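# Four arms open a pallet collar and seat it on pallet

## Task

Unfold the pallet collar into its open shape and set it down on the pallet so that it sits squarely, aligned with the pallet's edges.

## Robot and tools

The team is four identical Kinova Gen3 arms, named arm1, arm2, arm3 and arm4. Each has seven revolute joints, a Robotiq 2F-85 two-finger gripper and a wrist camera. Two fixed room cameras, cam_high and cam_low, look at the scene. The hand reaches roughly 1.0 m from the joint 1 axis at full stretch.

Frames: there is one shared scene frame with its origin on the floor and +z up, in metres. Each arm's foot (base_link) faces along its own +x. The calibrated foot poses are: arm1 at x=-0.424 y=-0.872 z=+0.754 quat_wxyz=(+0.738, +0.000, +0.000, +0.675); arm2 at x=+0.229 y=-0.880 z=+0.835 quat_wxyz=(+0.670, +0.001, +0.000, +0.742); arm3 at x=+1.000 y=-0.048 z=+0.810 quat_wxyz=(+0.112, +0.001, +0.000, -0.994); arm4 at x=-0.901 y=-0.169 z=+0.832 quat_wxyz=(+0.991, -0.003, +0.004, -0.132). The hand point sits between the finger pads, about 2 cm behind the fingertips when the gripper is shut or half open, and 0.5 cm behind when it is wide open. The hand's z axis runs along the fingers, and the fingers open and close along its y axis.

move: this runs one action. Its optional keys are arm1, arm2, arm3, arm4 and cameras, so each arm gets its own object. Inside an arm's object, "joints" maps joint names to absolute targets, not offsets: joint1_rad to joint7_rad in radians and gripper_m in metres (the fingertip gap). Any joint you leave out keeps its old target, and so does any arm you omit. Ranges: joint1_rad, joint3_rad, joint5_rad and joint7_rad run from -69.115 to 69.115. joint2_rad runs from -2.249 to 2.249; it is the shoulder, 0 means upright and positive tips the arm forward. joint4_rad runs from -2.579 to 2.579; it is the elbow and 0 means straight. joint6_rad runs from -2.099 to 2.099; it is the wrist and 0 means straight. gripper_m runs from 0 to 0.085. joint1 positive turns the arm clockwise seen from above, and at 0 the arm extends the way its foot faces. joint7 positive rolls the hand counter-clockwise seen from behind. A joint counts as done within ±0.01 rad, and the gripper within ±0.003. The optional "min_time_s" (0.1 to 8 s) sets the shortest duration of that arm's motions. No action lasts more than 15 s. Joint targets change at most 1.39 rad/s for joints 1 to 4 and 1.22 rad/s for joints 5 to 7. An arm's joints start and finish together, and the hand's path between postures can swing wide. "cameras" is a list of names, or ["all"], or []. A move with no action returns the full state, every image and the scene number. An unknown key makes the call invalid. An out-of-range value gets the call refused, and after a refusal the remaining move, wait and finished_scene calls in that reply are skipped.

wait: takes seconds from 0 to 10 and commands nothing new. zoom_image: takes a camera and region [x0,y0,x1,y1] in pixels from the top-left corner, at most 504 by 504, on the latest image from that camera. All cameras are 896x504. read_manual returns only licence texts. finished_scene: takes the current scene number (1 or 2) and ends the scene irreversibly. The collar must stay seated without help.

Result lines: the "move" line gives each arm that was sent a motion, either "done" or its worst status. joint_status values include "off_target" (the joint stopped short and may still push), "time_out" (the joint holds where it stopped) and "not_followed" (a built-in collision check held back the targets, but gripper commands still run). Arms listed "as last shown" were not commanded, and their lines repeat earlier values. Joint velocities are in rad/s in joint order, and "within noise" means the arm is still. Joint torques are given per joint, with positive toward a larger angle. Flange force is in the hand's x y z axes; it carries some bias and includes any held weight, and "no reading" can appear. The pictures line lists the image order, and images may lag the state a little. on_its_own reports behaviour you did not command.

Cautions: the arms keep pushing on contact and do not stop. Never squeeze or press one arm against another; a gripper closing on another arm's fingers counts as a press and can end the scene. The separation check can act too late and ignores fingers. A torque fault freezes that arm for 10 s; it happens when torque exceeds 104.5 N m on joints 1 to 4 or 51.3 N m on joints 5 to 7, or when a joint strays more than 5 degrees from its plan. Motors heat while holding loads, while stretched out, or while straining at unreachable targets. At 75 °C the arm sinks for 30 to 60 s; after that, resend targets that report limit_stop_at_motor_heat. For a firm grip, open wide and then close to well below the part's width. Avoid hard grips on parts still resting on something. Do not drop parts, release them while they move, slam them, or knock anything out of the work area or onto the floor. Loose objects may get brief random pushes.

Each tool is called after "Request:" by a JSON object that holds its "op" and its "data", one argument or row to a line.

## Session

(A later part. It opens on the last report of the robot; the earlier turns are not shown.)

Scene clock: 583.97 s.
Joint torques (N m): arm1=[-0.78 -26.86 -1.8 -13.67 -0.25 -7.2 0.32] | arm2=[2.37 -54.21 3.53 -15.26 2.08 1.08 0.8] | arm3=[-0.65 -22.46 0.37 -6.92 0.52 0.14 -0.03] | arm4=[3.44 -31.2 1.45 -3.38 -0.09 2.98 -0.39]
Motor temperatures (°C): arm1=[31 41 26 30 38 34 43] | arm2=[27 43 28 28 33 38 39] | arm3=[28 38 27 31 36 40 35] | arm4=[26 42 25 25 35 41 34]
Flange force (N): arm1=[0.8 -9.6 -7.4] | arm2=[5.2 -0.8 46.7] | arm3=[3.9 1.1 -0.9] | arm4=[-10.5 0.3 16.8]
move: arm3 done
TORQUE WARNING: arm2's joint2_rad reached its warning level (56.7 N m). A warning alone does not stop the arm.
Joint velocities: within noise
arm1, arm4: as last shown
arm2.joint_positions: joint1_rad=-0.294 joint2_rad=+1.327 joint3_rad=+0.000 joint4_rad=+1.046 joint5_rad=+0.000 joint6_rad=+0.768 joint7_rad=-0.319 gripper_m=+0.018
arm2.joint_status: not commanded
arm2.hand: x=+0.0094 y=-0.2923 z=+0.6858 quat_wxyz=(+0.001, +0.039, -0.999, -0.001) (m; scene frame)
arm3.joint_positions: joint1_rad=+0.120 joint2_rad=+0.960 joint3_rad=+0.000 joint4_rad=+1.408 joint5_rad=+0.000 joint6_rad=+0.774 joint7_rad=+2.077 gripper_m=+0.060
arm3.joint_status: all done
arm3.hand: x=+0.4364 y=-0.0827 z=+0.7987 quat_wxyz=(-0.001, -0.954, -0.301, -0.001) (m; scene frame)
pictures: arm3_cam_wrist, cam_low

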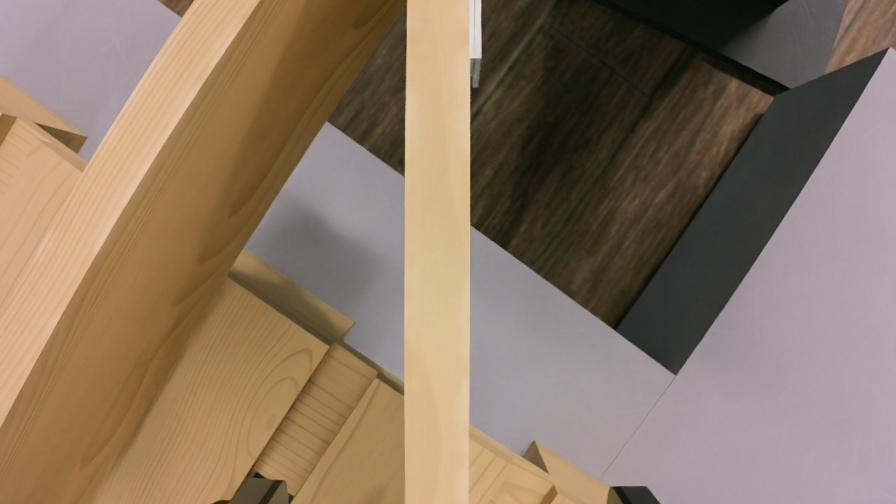

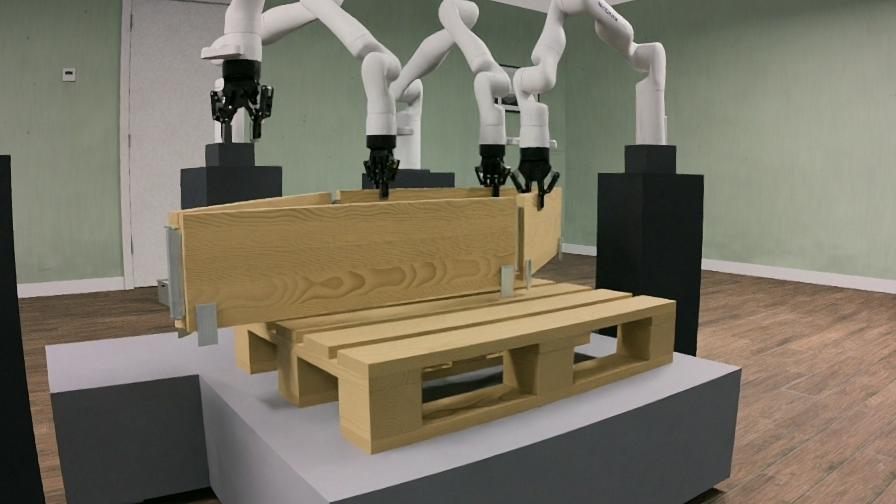

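Request:
{"op": "move", "data": {
  "arm3": {"joints": {"joint1_rad": 0.1243, "joint2_rad": 1.3102, "joint4_rad": 1.2997, "joint6_rad": 0.5317, "joint7_rad": 2.0778}, "min_time_s": 1.6},
  "cameras": []
}}

Request:
{"op": "move", "data": {
  "arm3": {"joints": {"gripper_m": 0.006}},
  "cameras": []
}}

Request:
{"op": "move", "data": {
  "arm3": {"joints": {"joint1_rad": 0.1243, "joint2_rad": 1.2764, "joint4_rad": 1.319, "joint6_rad": 0.5462, "joint7_rad": 2.0778}, "min_time_s": 1.2},
  "cameras": ["arm1_cam_wrist", "arm2_cam_wrist", "arm3_cam_wrist", "cam_low"]
}}

Scene clock: 613.03 s.
Joint torques (N m): arm1=[-0.78 -26.84 -1.81 -13.63 -0.23 -7.22 0.33] | arm2=[2.43 -54.16 3.41 -15.18 2.07 1.04 0.83] | arm3=[-0.69 -23.66 0.42 -5.16 0.53 0.13 -0.03] | arm4=[3.45 -31.22 1.5 -3.38 -0.11 2.97 -0.36]
Motor temperatures (°C): arm1=[31 40 26 30 38 34 42] | arm2=[27 46 28 28 33 37 39] | arm3=[28 37 27 31 36 40 35] | arm4=[26 44 25 25 35 41 34]
Flange force (N): arm1=[0.8 -9.4 -7.4] | arm2=[5.5 -0.4 46.7] | arm3=[3.8 1.0 -2.2] | arm4=[-10.5 0.4 16.9]
move: arm3 done
TORQUE WARNING: arm2's joint2_rad reached its warning level (56.7 N m). A warning alone does not stop the arm.
Joint velocities: within noise
arm1, arm4: as last shown
arm2.joint_positions: joint1_rad=-0.294 joint2_rad=+1.327 joint3_rad=+0.000 joint4_rad=+1.046 joint5_rad=+0.000 joint6_rad=+0.768 joint7_rad=-0.319 gripper_m=+0.018
arm2.joint_status: not commanded
arm2.hand: x=+0.0094 y=-0.2923 z=+0.6858 quat_wxyz=(+0.001, +0.039, -0.999, -0.001) (m; scene frame)
arm3.joint_positions: joint1_rad=+0.124 joint2_rad=+1.310 joint3_rad=+0.000 joint4_rad=+1.300 joint5_rad=+0.000 joint6_rad=+0.532 joint7_rad=+2.078 gripper_m=+0.060
arm3.joint_status: all done
arm3.hand: x=+0.4349 y=-0.0804 z=+0.6197 quat_wxyz=(-0.001, -0.954, -0.299, -0.001) (m; scene frame)
pictures: none
No camera images: "cameras" was empty.

Scene clock: 613.93 s.
Joint torques (N m): arm1=[-0.6 -24.74 -1.45 -14.45 -0.13 -7.83 0.25] | arm2=[3.12 -56 3.83 -11.35 2.1 4.9 0.75] | arm3=[5.88 -24.98 7.83 -8.86 0.68 -2.61 -2.59] | arm4=[4.08 -30.79 2.42 -3.96 0.34 2.28 -0.3]
Motor temperatures (°C): arm1=[31 40 26 30 38 34 42] | arm2=[27 47 28 28 33 37 39] | arm3=[28 37 27 31 36 40 35] | arm4=[26 44 25 25 35 41 34]
Flange force (N): arm1=[1.7 -14.3 -12.7] | arm2=[9.4 9.6 57.9] | arm3=[5.5 10.4 -6.5] | arm4=[-10.0 2.0 14.7]
move: arm3 off_target
TORQUE WARNING: arm2's joint2_rad reached its warning level (56.7 N m). A warning alone does not stop the arm.
Joint velocities: within noise
arm1, arm4: as last shown
arm1.hand: x=-0.3596 y=-0.3118 z=+0.6745 quat_wxyz=(+0.000, +0.015, -1.000, +0.000) (m; scene frame)
arm2.joint_positions: joint1_rad=-0.294 joint2_rad=+1.327 joint3_rad=+0.000 joint4_rad=+1.046 joint5_rad=+0.000 joint6_rad=+0.768 joint7_rad=-0.319 gripper_m=+0.018
arm2.joint_status: not commanded
arm2.hand: x=+0.0095 y=-0.2924 z=+0.6856 quat_wxyz=(+0.001, +0.039, -0.999, -0.001) (m; scene frame)
arm3.joint_positions: joint1_rad=+0.124 joint2_rad=+1.310 joint3_rad=+0.000 joint4_rad=+1.300 joint5_rad=+0.000 joint6_rad=+0.532 joint7_rad=+2.078 gripper_m=+0.019
arm3.joint_status: gripper_m off_target (ended at +0.019, target +0.006)
arm3.hand: x=+0.4350 y=-0.0804 z=+0.6196 quat_wxyz=(-0.001, -0.954, -0.299, -0.001) (m; scene frame)
arm4.hand: x=-0.3103 y=-0.0873 z=+0.6555 quat_wxyz=(+0.005, +0.305, -0.952, +0.001) (m; scene frame)
pictures: none
No camera images: "cameras" was empty.

Scene clock: 615.43 s.
Joint torques (N m): arm1=[0.19 -37.68 -1.76 -8.96 -1.07 0.34 -0.05] | arm2=[0.34 -20.88 -0.2 -5.92 0.65 -0.42 0.53] | arm3=[2.47 -41.96 1.87 -8.13 -1.51 -0.35 -2.47] | arm4=[-2.48 -20.53 -3.81 2.6 -1.19 5.43 0.26]
Motor temperatures (°C): arm1=[31 40 26 30 38 34 42] | arm2=[27 47 28 28 33 37 39] | arm3=[28 37 27 31 36 40 35] | arm4=[26 44 25 25 35 41 34]
Flange force (N): arm1=[-0.3 5.0 26.6] | arm2=[-0.2 -6.5 -10.3] | arm3=[-7.4 -4.3 32.7] | arm4=[-10.6 -9.7 4.2]
move: arm3 done
TORQUE WARNING: arm2's joint2_rad reached its warning level (56.7 N m). A warning alone does not stop the arm.
Joint velocities: within noise
arm1, arm4: as last shown
arm1.hand: x=-0.3596 y=-0.3119 z=+0.6744 quat_wxyz=(+0.000, +0.015, -1.000, +0.000) (m; scene frame)
arm2.joint_positions: joint1_rad=-0.294 joint2_rad=+1.327 joint3_rad=+0.000 joint4_rad=+1.046 joint5_rad=+0.000 joint6_rad=+0.768 joint7_rad=-0.319 gripper_m=+0.018
arm2.joint_status: not commanded
arm2.hand: x=+0.0094 y=-0.2922 z=+0.6858 quat_wxyz=(+0.001, +0.039, -0.999, -0.001) (m; scene frame)
arm3.joint_positions: joint1_rad=+0.124 joint2_rad=+1.276 joint3_rad=+0.000 joint4_rad=+1.319 joint5_rad=+0.000 joint6_rad=+0.546 joint7_rad=+2.078 gripper_m=+0.019
arm3.joint_status: all done
arm3.hand: x=+0.4349 y=-0.0803 z=+0.6356 quat_wxyz=(-0.001, -0.954, -0.299, -0.001) (m; scene frame)
arm4.hand: x=-0.3104 y=-0.0874 z=+0.6553 quat_wxyz=(+0.005, +0.305, -0.952, +0.001) (m; scene frame)
pictures: arm1_cam_wrist, arm2_cam_wrist, arm3_cam_wrist, cam_low

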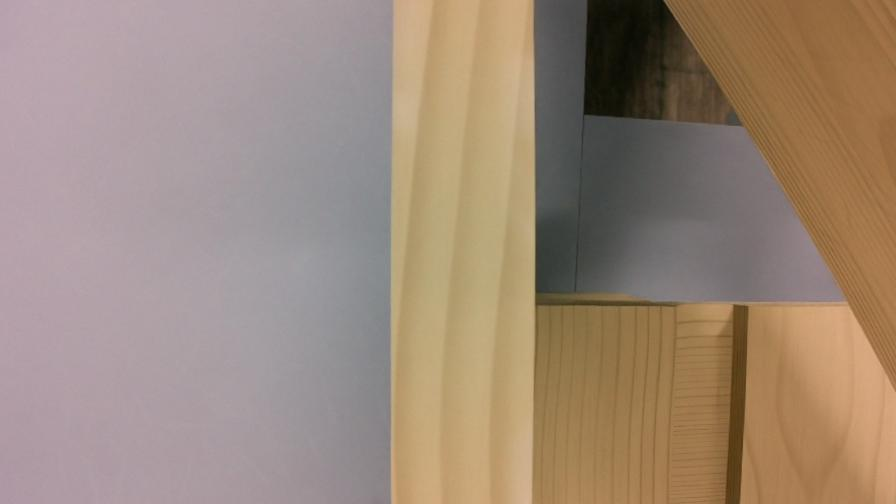

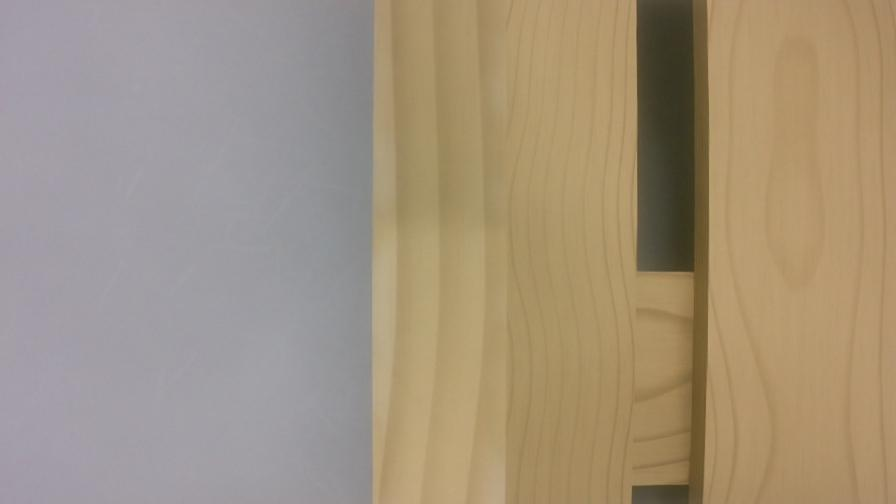

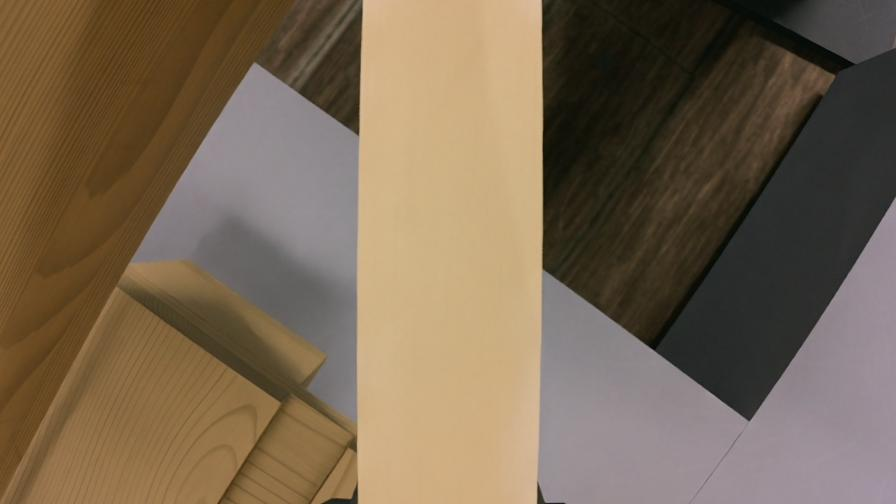

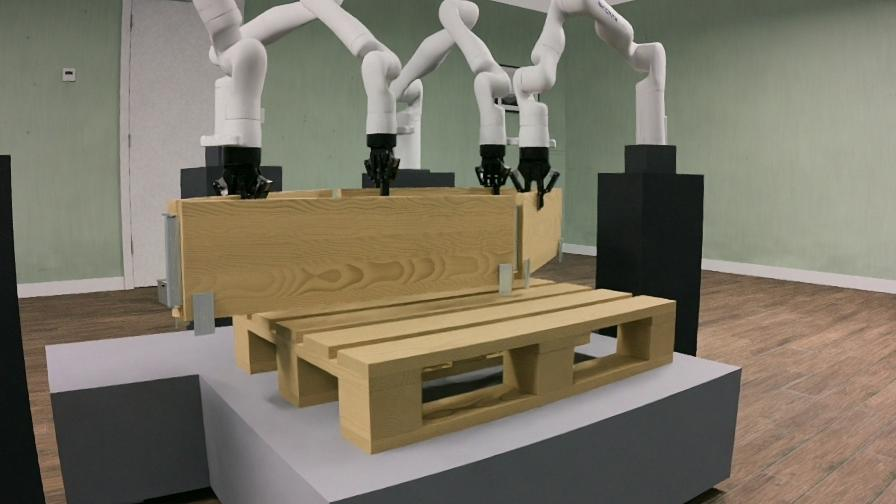

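Request:
{"op": "move", "data": {
  "arm1": {"joints": {"joint1_rad": 0.0638, "joint2_rad": 1.0986, "joint4_rad": 1.3602, "joint6_rad": 0.6828, "joint7_rad": 0.1831}, "min_time_s": 2.5},
  "arm2": {"joints": {"joint1_rad": -0.2205, "joint2_rad": 1.2988, "joint4_rad": 1.1164, "joint6_rad": 0.7264, "joint7_rad": -0.2452}, "min_time_s": 2.5},
  "arm3": {"joints": {"joint1_rad": 0.2376, "joint2_rad": 1.2822, "joint4_rad": 1.2985, "joint6_rad": 0.5609, "joint7_rad": 2.4194}, "min_time_s": 2.5},
  "arm4": {"joints": {"joint1_rad": -0.5565, "joint2_rad": 1.3177, "joint4_rad": 1.1735, "joint6_rad": 0.6504, "joint7_rad": 2.1291}, "min_time_s": 2.5},
  "cameras": []
}}

Request:
{"op": "move", "data": {
  "arm1": {"joints": {"joint1_rad": 0.1432, "joint2_rad": 1.12, "joint4_rad": 1.2992, "joint6_rad": 0.7224, "joint7_rad": 0.2625}, "min_time_s": 2.5},
  "arm2": {"joints": {"joint1_rad": -0.1447, "joint2_rad": 1.2834, "joint4_rad": 1.1623, "joint6_rad": 0.6959, "joint7_rad": -0.1694}, "min_time_s": 2.5},
  "arm3": {"joints": {"joint1_rad": 0.3233, "joint2_rad": 1.3161, "joint4_rad": 1.1874, "joint6_rad": 0.6381, "joint7_rad": 2.7351}, "min_time_s": 2.5},
  "arm4": {"joints": {"joint1_rad": -0.6505, "joint2_rad": 1.3038, "joint4_rad": 1.2174, "joint6_rad": 0.6204, "joint7_rad": 2.2651}, "min_time_s": 2.5},
  "cameras": []
}}

Request:
{"op": "move", "data": {
  "arm1": {"joints": {"joint1_rad": 0.2188, "joint2_rad": 1.1487, "joint4_rad": 1.2191, "joint6_rad": 0.7738, "joint7_rad": 0.3381}, "min_time_s": 2.5},
  "arm2": {"joints": {"joint1_rad": -0.0668, "joint2_rad": 1.2746, "joint4_rad": 1.1889, "joint6_rad": 0.6781, "joint7_rad": -0.0915}, "min_time_s": 2.5},
  "arm3": {"joints": {"joint1_rad": 0.3743, "joint2_rad": 1.3736, "joint4_rad": 1.0124, "joint6_rad": 0.7556, "joint7_rad": 3.0161}, "min_time_s": 2.5},
  "arm4": {"joints": {"joint1_rad": -0.7254, "joint2_rad": 1.2766, "joint4_rad": 1.3078, "joint6_rad": 0.5572, "joint7_rad": 2.4202}, "min_time_s": 2.5},
  "cameras": ["all"]
}}

Scene clock: 728.40 s.
Joint torques (N m): arm1=[0.34 -30.73 -2.01 -13.23 -1.19 -4.51 -0.03] | arm2=[3.64 -33.25 3.09 -6.59 1.63 2.1 0.59] | arm3=[3.79 -35.3 2.51 -7.69 -1.69 -0.36 -2.92] | arm4=[0.88 -23.78 -1.2 4.28 -0.75 7.54 0.01]
Motor temperatures (°C): arm1=[31 44 26 29 38 34 42] | arm2=[27 40 28 27 33 37 39] | arm3=[28 47 27 31 36 40 35] | arm4=[26 41 25 25 35 41 34]
Flange force (N): arm1=[2.9 -9.1 3.6] | arm2=[7.6 1.6 16.4] | arm3=[-2.9 -0.8 18.9] | arm4=[-17.4 -10.0 14.6]
move: arm1 done; arm2 done; arm3 done; arm4 done
Joint velocities: within noise
arm1.joint_positions: joint1_rad=+0.064 joint2_rad=+1.099 joint3_rad=+0.000 joint4_rad=+1.360 joint5_rad=+0.000 joint6_rad=+0.683 joint7_rad=+0.183 gripper_m=+0.018
arm1.joint_status: all done
arm1.hand: x=-0.3118 y=-0.3093 z=+0.6744 quat_wxyz=(+0.000, +0.015, -1.000, +0.000) (m; scene frame)
arm2.joint_positions: joint1_rad=-0.220 joint2_rad=+1.299 joint3_rad=+0.000 joint4_rad=+1.116 joint5_rad=+0.000 joint6_rad=+0.726 joint7_rad=-0.245 gripper_m=+0.018
arm2.joint_status: all done
arm2.hand: x=+0.0575 y=-0.2897 z=+0.6882 quat_wxyz=(+0.001, +0.039, -0.999, -0.001) (m; scene frame)
arm3.joint_positions: joint1_rad=+0.238 joint2_rad=+1.282 joint3_rad=+0.000 joint4_rad=+1.298 joint5_rad=+0.000 joint6_rad=+0.561 joint7_rad=+2.419 gripper_m=+0.019
arm3.joint_status: all done
arm3.hand: x=+0.4302 y=-0.0162 z=+0.6357 quat_wxyz=(-0.001, -0.914, -0.406, -0.001) (m; scene frame)
arm4.joint_positions: joint1_rad=-0.557 joint2_rad=+1.318 joint3_rad=+0.000 joint4_rad=+1.174 joint5_rad=+0.000 joint6_rad=+0.650 joint7_rad=+2.129 gripper_m=+0.019
arm4.joint_status: all done
arm4.hand: x=-0.3232 y=-0.0223 z=+0.6552 quat_wxyz=(+0.005, +0.412, -0.911, +0.000) (m; scene frame)
pictures: none
No camera images: "cameras" was empty.

Scene clock: 731.23 s.
Joint torques (N m): arm1=[-0.13 -31.17 -2.41 -13.83 -1.4 -4.73 -0.09] | arm2=[3.57 -30.62 2.93 -5.15 1.49 2.2 0.59] | arm3=[4.11 -39.13 1.91 -12.49 -2.13 -1.94 -3.23] | arm4=[1.83 -29.98 0.39 -0.96 -0.28 4.8 -0.22]
Motor temperatures (°C): arm1=[31 44 26 29 38 34 42] | arm2=[27 40 28 27 33 37 39] | arm3=[28 47 27 31 36 40 35] | arm4=[26 41 25 25 35 41 34]
Flange force (N): arm1=[3.0 -10.2 3.0] | arm2=[7.6 3.6 13.2] | arm3=[0.8 6.9 18.4] | arm4=[-10.6 -5.7 19.2]
move: arm1 done; arm2 done; arm3 done; arm4 done
Joint velocities: within noise
arm1.joint_positions: joint1_rad=+0.143 joint2_rad=+1.120 joint3_rad=+0.000 joint4_rad=+1.299 joint5_rad=+0.000 joint6_rad=+0.722 joint7_rad=+0.262 gripper_m=+0.018
arm1.joint_status: all done
arm1.hand: x=-0.2644 y=-0.3068 z=+0.6744 quat_wxyz=(+0.000, +0.015, -1.000, +0.000) (m; scene frame)
arm2.joint_positions: joint1_rad=-0.145 joint2_rad=+1.283 joint3_rad=+0.000 joint4_rad=+1.162 joint5_rad=+0.000 joint6_rad=+0.696 joint7_rad=-0.169 gripper_m=+0.018
arm2.joint_status: all done
arm2.hand: x=+0.1049 y=-0.2872 z=+0.6881 quat_wxyz=(+0.001, +0.039, -0.999, -0.001) (m; scene frame)
arm3.joint_positions: joint1_rad=+0.323 joint2_rad=+1.316 joint3_rad=+0.000 joint4_rad=+1.187 joint5_rad=+0.000 joint6_rad=+0.638 joint7_rad=+2.735 gripper_m=+0.019
arm3.joint_status: all done
arm3.hand: x=+0.4113 y=+0.0348 z=+0.6356 quat_wxyz=(-0.001, -0.861, -0.508, -0.001) (m; scene frame)
arm4.joint_positions: joint1_rad=-0.650 joint2_rad=+1.304 joint3_rad=+0.000 joint4_rad=+1.217 joint5_rad=+0.000 joint6_rad=+0.620 joint7_rad=+2.265 gripper_m=+0.019
arm4.joint_status: all done
arm4.hand: x=-0.3481 y=+0.0280 z=+0.6553 quat_wxyz=(+0.005, +0.514, -0.858, -0.001) (m; scene frame)
pictures: none
No camera images: "cameras" was empty.

Scene clock: 734.07 s.
Joint torques (N m): arm1=[-0.3 -32.13 -2.86 -13.89 -1.77 -4.47 -0.19] | arm2=[3.37 -27.92 2.7 -3.56 1.31 2.66 0.46] | arm3=[5.04 -43.46 1.71 -16.91 -2.47 -3.32 -3.7] | arm4=[2.47 -33.11 1.6 -4.38 0.15 2.48 -0.26]
Motor temperatures (°C): arm1=[31 44 26 29 38 34 42] | arm2=[27 40 28 27 33 37 39] | arm3=[28 47 27 31 36 40 35] | arm4=[26 41 25 25 35 41 34]
Flange force (N): arm1=[3.1 -9.5 4.0] | arm2=[6.9 5.6 10.2] | arm3=[-1.0 14.8 18.5] | arm4=[-6.3 -1.3 20.7]
move: arm1 done; arm2 done; arm3 done; arm4 done
Joint velocities: within noise
arm1.joint_positions: joint1_rad=+0.219 joint2_rad=+1.149 joint3_rad=+0.000 joint4_rad=+1.219 joint5_rad=+0.000 joint6_rad=+0.774 joint7_rad=+0.338 gripper_m=+0.018
arm1.joint_status: all done
arm1.hand: x=-0.2170 y=-0.3043 z=+0.6744 quat_wxyz=(+0.000, +0.015, -1.000, +0.000) (m; scene frame)
arm2.joint_positions: joint1_rad=-0.067 joint2_rad=+1.275 joint3_rad=+0.000 joint4_rad=+1.189 joint5_rad=+0.000 joint6_rad=+0.678 joint7_rad=-0.091 gripper_m=+0.018
arm2.joint_status: all done
arm2.hand: x=+0.1523 y=-0.2847 z=+0.6880 quat_wxyz=(+0.001, +0.039, -0.999, -0.001) (m; scene frame)
arm3.joint_positions: joint1_rad=+0.374 joint2_rad=+1.374 joint3_rad=+0.000 joint4_rad=+1.012 joint5_rad=+0.000 joint6_rad=+0.756 joint7_rad=+3.016 gripper_m=+0.019
arm3.joint_status: all done
arm3.hand: x=+0.3830 y=+0.0698 z=+0.6356 quat_wxyz=(-0.001, -0.797, -0.604, +0.000) (m; scene frame)
arm4.joint_positions: joint1_rad=-0.725 joint2_rad=+1.277 joint3_rad=+0.000 joint4_rad=+1.308 joint5_rad=+0.000 joint6_rad=+0.557 joint7_rad=+2.420 gripper_m=+0.019
arm4.joint_status: all done
arm4.hand: x=-0.3821 y=+0.0603 z=+0.6554 quat_wxyz=(+0.005, +0.609, -0.793, -0.001) (m; scene frame)
pictures: arm1_cam_wrist, arm2_cam_wrist, arm3_cam_wrist, arm4_cam_wrist, cam_high, cam_low

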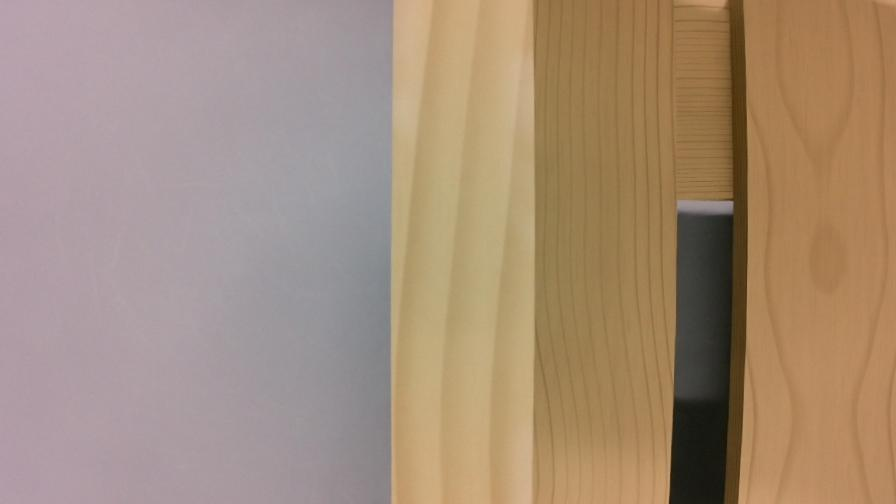

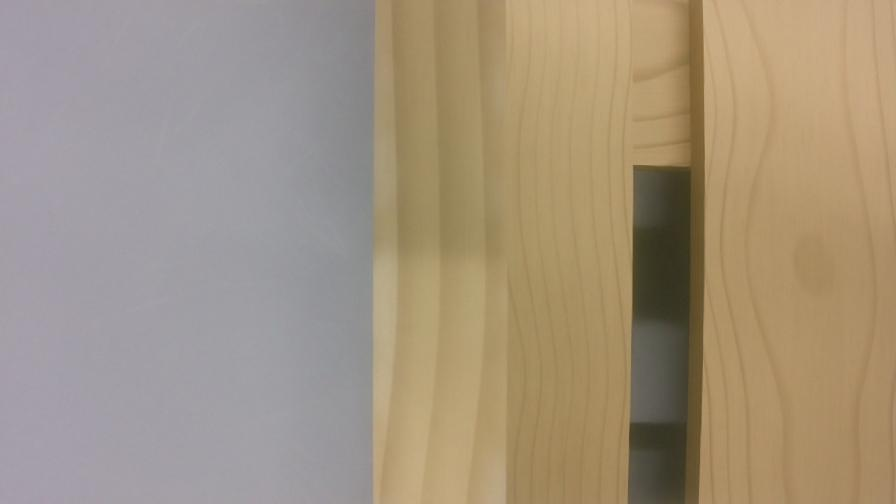

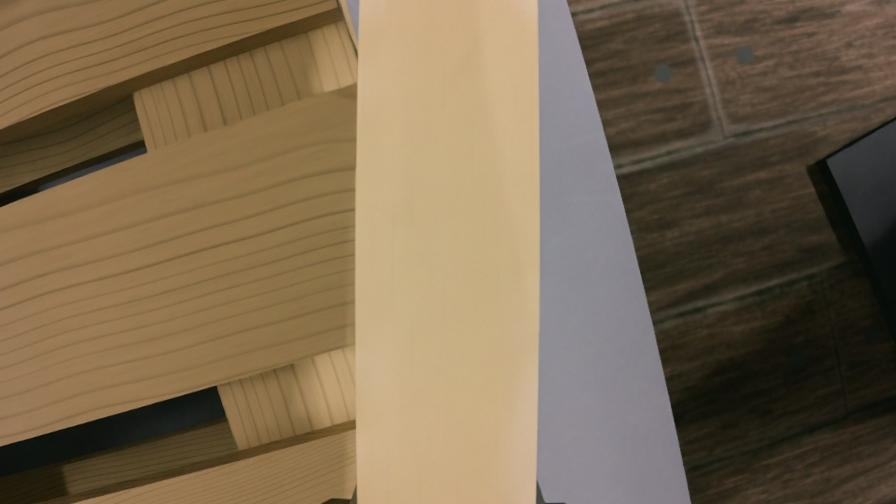

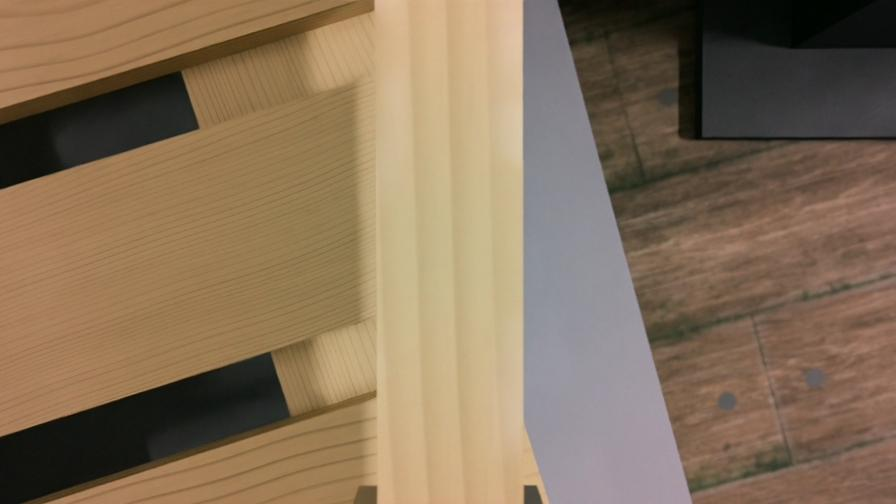

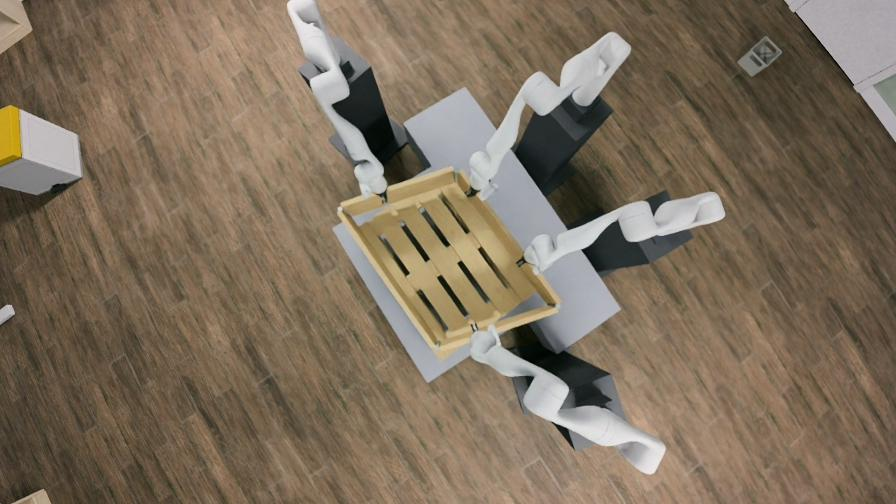

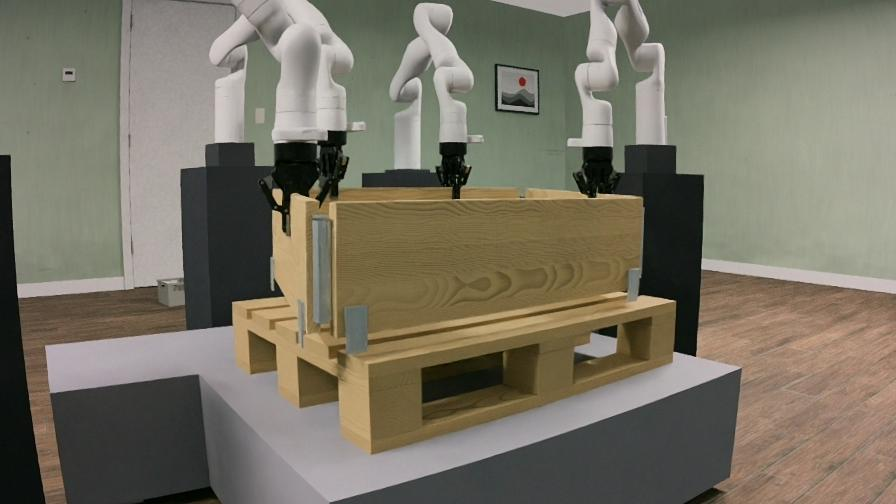

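Request:
{"op": "move", "data": {
  "arm1": {"joints":{"joint1_rad":0.2963,"joint2_rad":1.1902,"joint4_rad":1.1071,"joint6_rad":0.8443,"joint7_rad":0.4156},"min_time_s":2.5},
  "arm2": {"joints":{"joint1_rad":0.0193,"joint2_rad":1.2721,"joint4_rad":1.1965,"joint6_rad":0.673,"joint7_rad":-0.0054},"min_time_s":2.5},
  "arm3": {"joints":{"joint1_rad":0.3965,"joint2_rad":1.3845,"joint4_rad":0.9815,"joint6_rad":0.7757,"joint7_rad":3.1947},"min_time_s":2.5},
  "arm4": {"joints":{"joint1_rad":-0.7496,"joint2_rad":1.274,"joint4_rad":1.3169,"joint6_rad":0.5508,"joint7_rad":2.5524},"min_time_s":2.5},
  "cameras": []
}}

Scene clock: 1056.17 s.
Joint torques (N m): arm1=[-0.36 -33.06 -3.09 -14.65 -2.06 -4.68 -0.26] | arm2=[3.44 -26.58 2.4 -2.05 1.17 3.36 0.44] | arm3=[6.5 -43.66 2.48 -17.07 -2.44 -3.17 -3.95] | arm4=[2.77 -33.26 1.89 -4.15 0.06 2.57 -0.43]
Motor temperatures (°C): arm1=[31 40 26 31 37 33 42] | arm2=[28 39 28 27 33 38 39] | arm3=[29 45 27 34 36 40 35] | arm4=[26 55 25 24 35 40 34]
Flange force (N): arm1=[4.2 -10.5 3.7] | arm2=[6.5 8.9 9.8] | arm3=[-5.6 15.1 18.5] | arm4=[-6.6 -2.5 21.5]
move: arm1 done; arm2 done; arm3 done; arm4 done
Joint velocities: within noise
arm1.joint_positions: joint1_rad=+0.296 joint2_rad=+1.190 joint3_rad=+0.000 joint4_rad=+1.107 joint5_rad=+0.000 joint6_rad=+0.844 joint7_rad=+0.416 gripper_m=+0.018
arm1.joint_status: all done
arm1.hand: x=-0.1654 y=-0.3015 z=+0.6743 quat_wxyz=(+0.000, +0.015, -1.000, +0.000) (m; scene frame)
arm2.joint_positions: joint1_rad=+0.019 joint2_rad=+1.272 joint3_rad=+0.000 joint4_rad=+1.197 joint5_rad=+0.000 joint6_rad=+0.673 joint7_rad=-0.005 gripper_m=+0.018
arm2.joint_status: all done
arm2.hand: x=+0.2039 y=-0.2819 z=+0.6879 quat_wxyz=(+0.001, +0.039, -0.999, -0.001) (m; scene frame)
arm3.joint_positions: joint1_rad=+0.396 joint2_rad=+1.384 joint3_rad=+0.000 joint4_rad=+0.982 joint5_rad=+0.000 joint6_rad=+0.776 joint7_rad=+3.195 gripper_m=+0.019
arm3.joint_status: all done
arm3.hand: x=+0.3804 y=+0.0844 z=+0.6355 quat_wxyz=(-0.001, -0.748, -0.664, +0.000) (m; scene frame)
arm4.joint_positions: joint1_rad=-0.750 joint2_rad=+1.274 joint3_rad=+0.000 joint4_rad=+1.317 joint5_rad=+0.000 joint6_rad=+0.551 joint7_rad=+2.552 gripper_m=+0.019
arm4.joint_status: all done
arm4.hand: x=-0.3897 y=+0.0719 z=+0.6554 quat_wxyz=(+0.005, +0.669, -0.743, -0.002) (m; scene frame)
pictures: none
No camera images: "cameras" was empty.

Request:
{"op": "move", "data": {
  "arm1": {"joints":{"joint1_rad":0.3681,"joint2_rad":1.2443,"joint4_rad":0.9653,"joint6_rad":0.932,"joint7_rad":0.4874},"min_time_s":2.5},
  "arm2": {"joints":{"joint1_rad":0.1052,"joint2_rad":1.2767,"joint4_rad":1.1823,"joint6_rad":0.6825,"joint7_rad":0.0805},"min_time_s":2.5},
  "arm3": {"joints":{"joint1_rad":0.4047,"joint2_rad":1.3949,"joint4_rad":0.9516,"joint6_rad":0.7951,"joint7_rad":3.3593},"min_time_s":2.5},
  "arm4": {"joints":{"joint1_rad":-0.7603,"joint2_rad":1.266,"joint4_rad":1.3446,"joint6_rad":0.5309,"joint7_rad":2.6981},"min_time_s":2.5},
  "cameras": ["all"]
}}

Scene clock: 1073.63 s.
Joint torques (N m): arm1=[-0.33 -34.3 -2.93 -14.39 -2.06 -4.05 -0.36] | arm2=[4.77 -24.75 3.61 -0.93 1.52 3.94 0.4] | arm3=[7.5 -44.89 3.08 -18.52 -2.25 -3.53 -4.13] | arm4=[2.62 -34.73 1.79 -5.74 -0.04 1.55 -0.53]
Motor temperatures (°C): arm1=[31 40 26 31 37 33 42] | arm2=[28 39 28 27 33 38 39] | arm3=[29 45 27 34 36 40 35] | arm4=[26 56 25 24 35 40 34]
Flange force (N): arm1=[4.0 -8.7 5.3] | arm2=[7.7 10.5 7.7] | arm3=[-10.3 17.9 18.4] | arm4=[-4.7 -1.1 22.2]
move: arm1 done; arm2 done; arm3 done; arm4 done
Joint velocities: within noise
arm1.joint_positions: joint1_rad=+0.368 joint2_rad=+1.244 joint3_rad=+0.000 joint4_rad=+0.965 joint5_rad=+0.000 joint6_rad=+0.932 joint7_rad=+0.487 gripper_m=+0.018
arm1.joint_status: all done
arm1.hand: x=-0.1140 y=-0.2988 z=+0.6743 quat_wxyz=(+0.000, +0.015, -1.000, +0.000) (m; scene frame)
arm2.joint_positions: joint1_rad=+0.105 joint2_rad=+1.277 joint3_rad=+0.000 joint4_rad=+1.182 joint5_rad=+0.000 joint6_rad=+0.682 joint7_rad=+0.081 gripper_m=+0.018
arm2.joint_status: all done
arm2.hand: x=+0.2553 y=-0.2790 z=+0.6879 quat_wxyz=(+0.001, +0.039, -0.999, -0.001) (m; scene frame)
arm3.joint_positions: joint1_rad=+0.405 joint2_rad=+1.395 joint3_rad=+0.000 joint4_rad=+0.952 joint5_rad=+0.000 joint6_rad=+0.795 joint7_rad=+3.359 gripper_m=+0.019
arm3.joint_status: all done
arm3.hand: x=+0.3764 y=+0.0904 z=+0.6355 quat_wxyz=(-0.001, -0.693, -0.721, +0.000) (m; scene frame)
arm4.joint_positions: joint1_rad=-0.760 joint2_rad=+1.266 joint3_rad=+0.000 joint4_rad=+1.345 joint5_rad=+0.000 joint6_rad=+0.531 joint7_rad=+2.698 gripper_m=+0.019
arm4.joint_status: all done
arm4.hand: x=-0.3978 y=+0.0744 z=+0.6555 quat_wxyz=(+0.005, +0.725, -0.689, -0.002) (m; scene frame)
pictures: arm1_cam_wrist, arm2_cam_wrist, arm3_cam_wrist, arm4_cam_wrist, cam_high, cam_low

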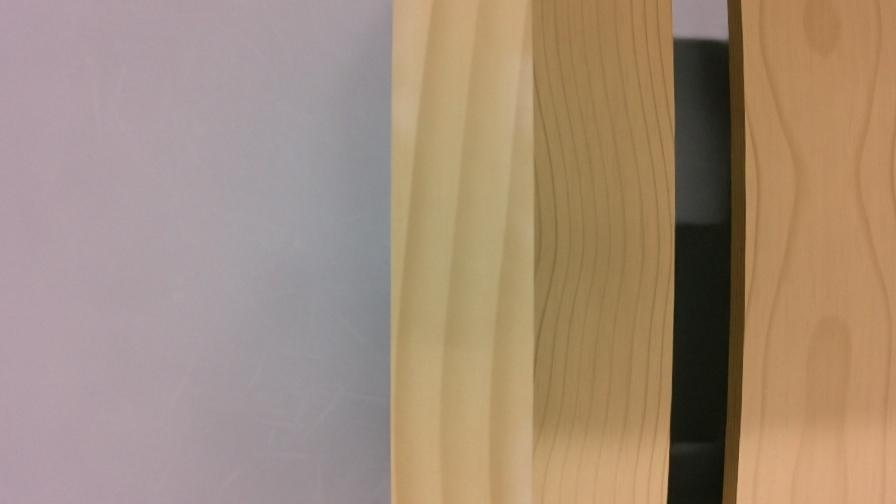

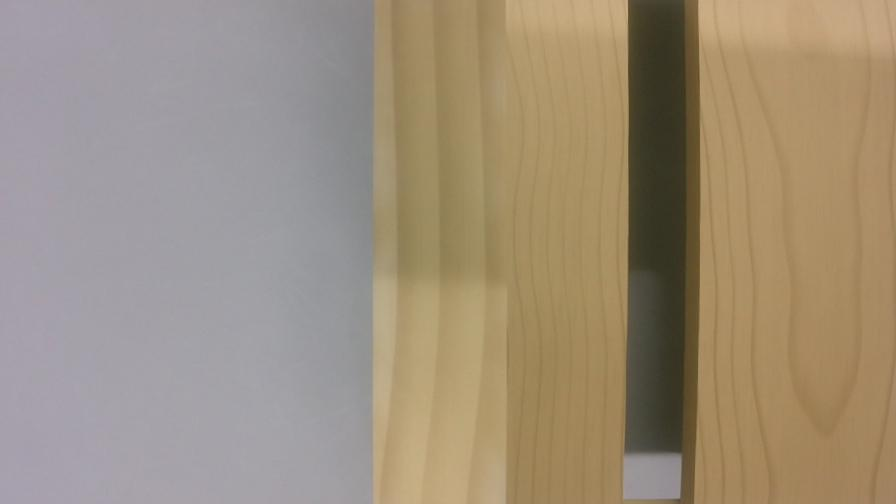

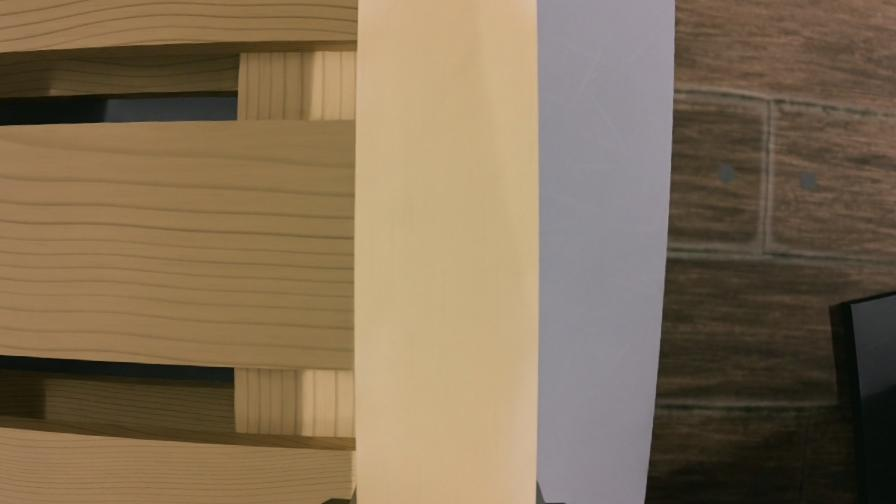

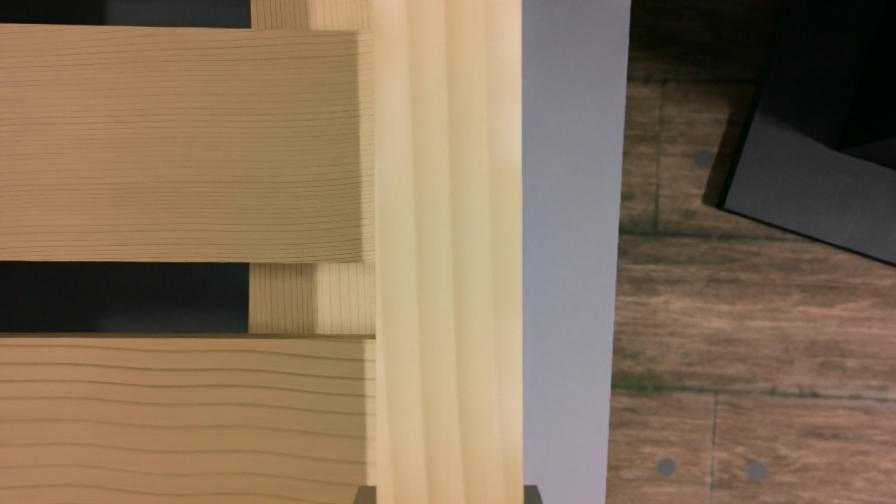

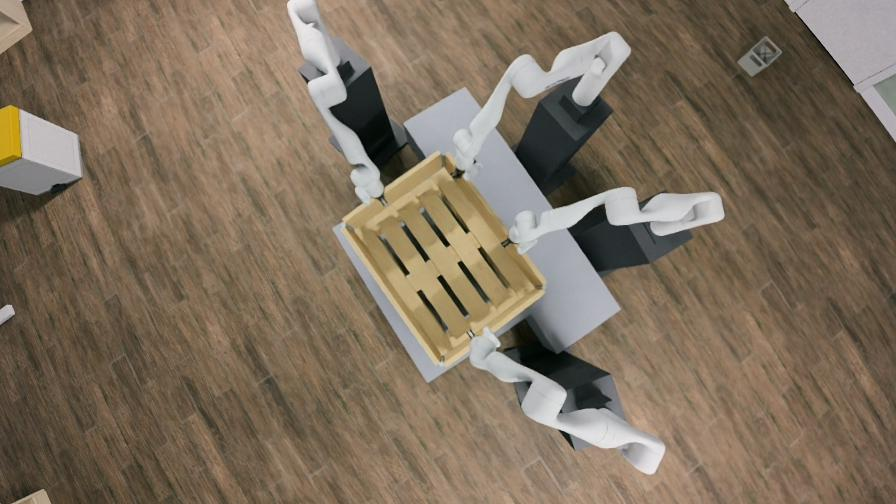

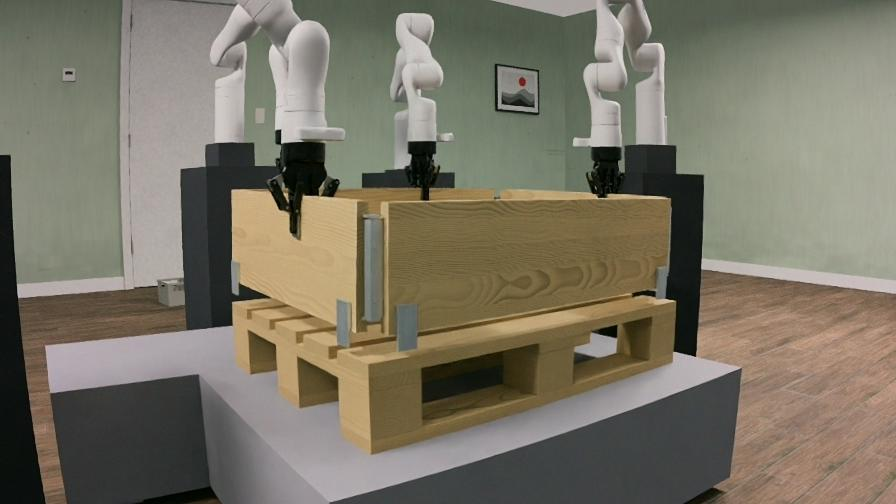

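Request:
{"op": "zoom_image", "data": {
  "camera": "cam_low",
  "region": [225, 240, 445, 400]
}}

Request:
{"op": "zoom_image", "data": {
  "camera": "cam_low",
  "region": [600, 240, 700, 360]
}}

Request:
{"op": "zoom_image", "data": {
  "camera": "cam_high",
  "region": [320, 130, 560, 380]
}}

Scaled by 2.291 from the camera's 896x504 image, which has a finer 1280x720 frame.

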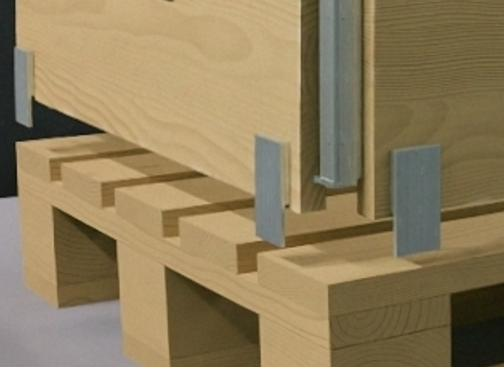

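Scaled by 4.200 from the camera's 896x504 image, which has a finer 1280x720 frame.

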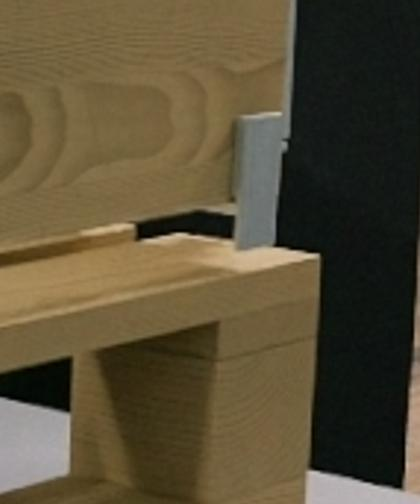

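Scaled by 2.016 from the camera's 896x504 image, which has a finer 1280x720 frame.

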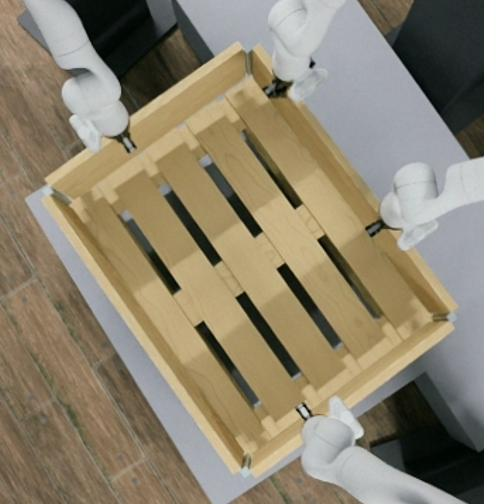

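Request:
{"op": "zoom_image", "data": {
  "camera": "arm1_cam_wrist",
  "region": [380, 0, 764, 504]
}}

Request:
{"op": "zoom_image", "data": {
  "camera": "arm2_cam_wrist",
  "region": [360, 0, 744, 504]
}}

Scaled by 1.000.

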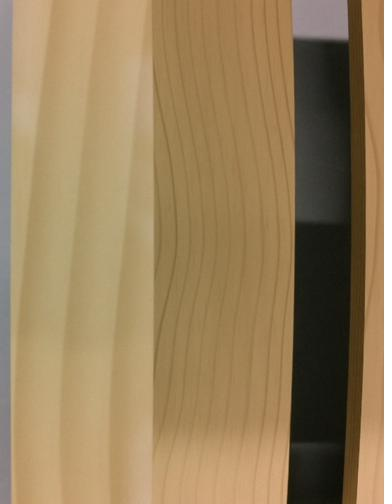

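Scaled by 1.000.

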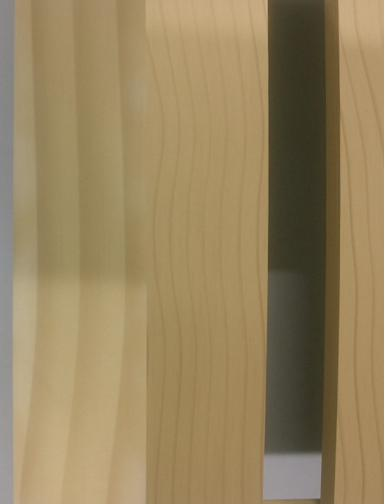

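Request:
{"op": "zoom_image", "data": {
  "camera": "cam_high",
  "region": [335, 150, 475, 300]
}}

Request:
{"op": "zoom_image", "data": {
  "camera": "cam_high",
  "region": [420, 210, 560, 360]
}}

Scaled by 3.360 from the camera's 896x504 image, which has a finer 1280x720 frame.

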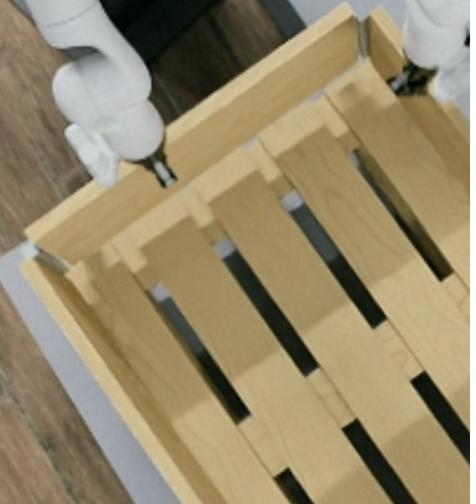

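Scaled by 3.360 from the camera's 896x504 image, which has a finer 1280x720 frame.

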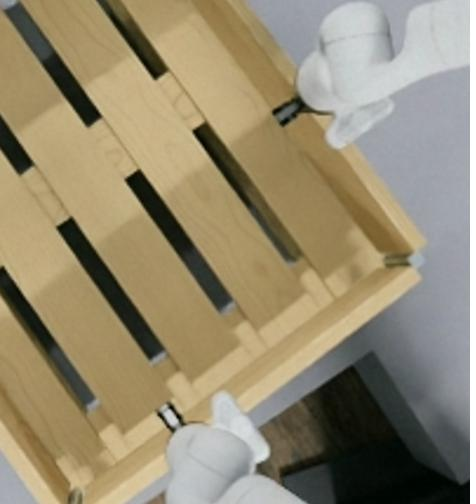

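Request:
{"op": "move", "data": {
  "arm1": {"joints":{"gripper_m":0.06}},
  "cameras": []
}}

Request:
{"op": "move", "data": {
  "arm1": {"joints":{"joint1_rad":0.3681,"joint2_rad":1.0694,"joint4_rad":0.9596,"joint6_rad":1.1126,"joint7_rad":0.4874},"min_time_s":1.5},
  "cameras": []
}}

Request:
{"op": "move", "data": {
  "arm1": {"joints":{"joint1_rad":0.1617,"joint2_rad":0.7486,"joint4_rad":1.7161,"joint6_rad":0.6768,"joint7_rad":0.281},"min_time_s":1.5},
  "cameras": ["arm1_cam_wrist","cam_low"]
}}

Scene clock: 1594.10 s.
Joint torques (N m): arm1=[-0.61 -28 -0.96 -7.37 0.25 -0.05 0.35] | arm2=[7.88 -26.54 6.49 -2.93 2.33 2.84 0.33] | arm3=[7.82 -44.28 3.55 -18.02 -1.88 -3.5 -3.88] | arm4=[-1.72 -37.18 -2.62 -7.31 -1.15 1.16 -0.44]
Motor temperatures (°C): arm1=[31 40 26 32 38 33 42] | arm2=[28 38 28 27 33 39 39] | arm3=[29 46 27 35 36 39 35] | arm4=[26 62 25 24 34 40 34]
Flange force (N): arm1=[-1.8 2.7 2.7] | arm2=[13.1 7.6 8.2] | arm3=[-10.8 16.2 17.9] | arm4=[3.1 -1.9 25.2]
move: arm1 done
MOTOR HOT: the motor of arm4's joint2_rad reports 62 °C; the controller stops that arm at 75 °C. To cool a motor, set the load down, stop pushing, or move to a pose that needs little force.
Joint velocities: within noise
arm1.joint_positions: joint1_rad=+0.368 joint2_rad=+1.244 joint3_rad=+0.000 joint4_rad=+0.965 joint5_rad=+0.000 joint6_rad=+0.932 joint7_rad=+0.487 gripper_m=+0.060
arm1.joint_status: all done
arm1.hand: x=-0.1140 y=-0.2988 z=+0.6743 quat_wxyz=(+0.000, +0.015, -1.000, +0.000) (m; scene frame)
arm2, arm3: as last shown
arm4.joint_positions: joint1_rad=-0.760 joint2_rad=+1.266 joint3_rad=+0.000 joint4_rad=+1.345 joint5_rad=+0.000 joint6_rad=+0.531 joint7_rad=+2.698 gripper_m=+0.019
arm4.joint_status: not commanded
arm4.hand: x=-0.3978 y=+0.0744 z=+0.6555 quat_wxyz=(+0.005, +0.725, -0.689, -0.002) (m; scene frame)
pictures: none
No camera images: "cameras" was empty.

Scene clock: 1595.93 s.
Joint torques (N m): arm1=[-0.57 -27.4 -1.02 -8.16 0.24 0 0.37] | arm2=[7.81 -26.62 6.61 -3.03 2.25 2.78 0.29] | arm3=[7.74 -44.35 3.5 -18.2 -1.9 -3.6 -3.88] | arm4=[-1.63 -37.32 -2.57 -7.53 -1.09 1.06 -0.46]
Motor temperatures (°C): arm1=[31 40 26 32 38 33 42] | arm2=[28 38 28 27 33 39 39] | arm3=[29 46 27 35 36 39 35] | arm4=[26 62 25 24 34 40 34]
Flange force (N): arm1=[-2.1 3.1 2.1] | arm2=[12.9 7.5 8.2] | arm3=[-10.8 16.8 17.7] | arm4=[3.2 -1.4 25.1]
move: arm1 done
MOTOR HOT: still on. The motor of arm4's joint2_rad reports 62 °C.
Joint velocities: within noise
arm1.joint_positions: joint1_rad=+0.368 joint2_rad=+1.069 joint3_rad=+0.000 joint4_rad=+0.960 joint5_rad=+0.000 joint6_rad=+1.113 joint7_rad=+0.487 gripper_m=+0.060
arm1.joint_status: all done
arm1.hand: x=-0.1139 y=-0.2988 z=+0.7900 quat_wxyz=(+0.000, +0.015, -1.000, +0.000) (m; scene frame)
arm2, arm3: as last shown
arm4.joint_positions: joint1_rad=-0.760 joint2_rad=+1.266 joint3_rad=+0.000 joint4_rad=+1.345 joint5_rad=+0.000 joint6_rad=+0.531 joint7_rad=+2.698 gripper_m=+0.019
arm4.joint_status: not commanded
arm4.hand: x=-0.3978 y=+0.0744 z=+0.6555 quat_wxyz=(+0.005, +0.725, -0.689, -0.002) (m; scene frame)
pictures: none
No camera images: "cameras" was empty.

Scene clock: 1598.03 s.
Joint torques (N m): arm1=[-0.52 -21.25 -1.1 -5.77 0.26 -0.02 0.42] | arm2=[7.84 -26.55 6.56 -3.04 2.26 2.79 0.31] | arm3=[7.75 -44.32 3.49 -18.2 -1.92 -3.62 -3.9] | arm4=[-1.64 -37.35 -2.53 -7.57 -1.1 1.04 -0.46]
Motor temperatures (°C): arm1=[31 40 26 31 38 33 42] | arm2=[28 38 28 27 33 39 39] | arm3=[29 46 27 35 36 39 35] | arm4=[26 62 25 24 34 40 34]
Flange force (N): arm1=[-0.8 2.2 3.5] | arm2=[13.0 7.3 8.1] | arm3=[-10.7 16.7 17.6] | arm4=[3.2 -1.4 25.2]
move: arm1 done
MOTOR HOT: still on. The motor of arm4's joint2_rad reports 62 °C.
Joint velocities: within noise
arm1.joint_positions: joint1_rad=+0.162 joint2_rad=+0.749 joint3_rad=+0.000 joint4_rad=+1.716 joint5_rad=+0.000 joint6_rad=+0.677 joint7_rad=+0.281 gripper_m=+0.060
arm1.joint_status: all done
arm1.hand: x=-0.2795 y=-0.4098 z=+0.7901 quat_wxyz=(+0.000, +0.015, -1.000, +0.000) (m; scene frame)
arm2, arm3: as last shown
arm4.joint_positions: joint1_rad=-0.760 joint2_rad=+1.266 joint3_rad=+0.000 joint4_rad=+1.345 joint5_rad=+0.000 joint6_rad=+0.531 joint7_rad=+2.698 gripper_m=+0.019
arm4.joint_status: not commanded
arm4.hand: x=-0.3978 y=+0.0744 z=+0.6555 quat_wxyz=(+0.005, +0.725, -0.689, -0.002) (m; scene frame)
pictures: arm1_cam_wrist, cam_low

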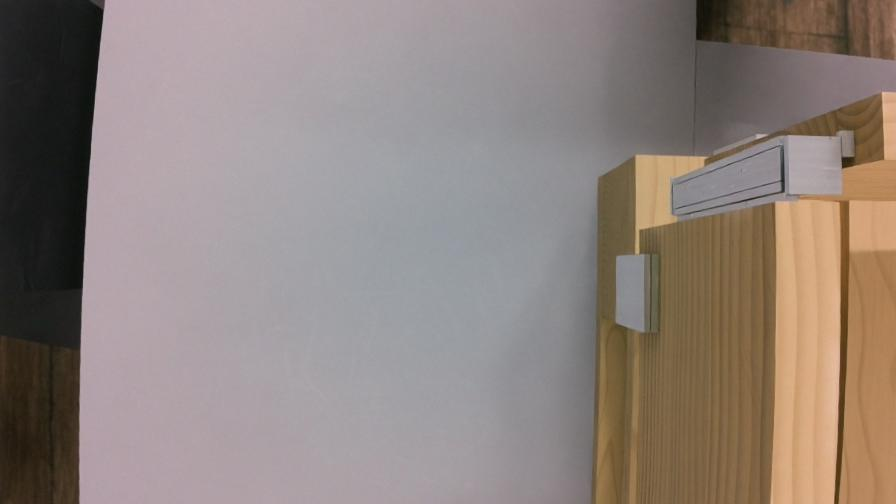

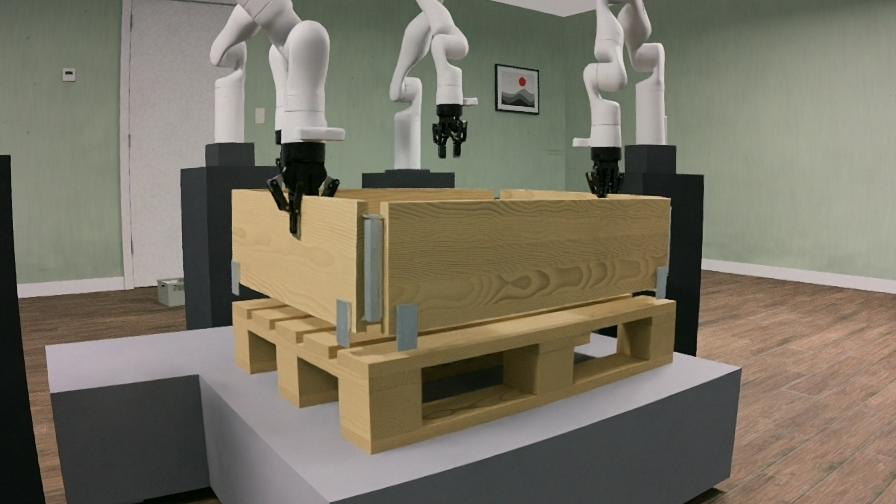

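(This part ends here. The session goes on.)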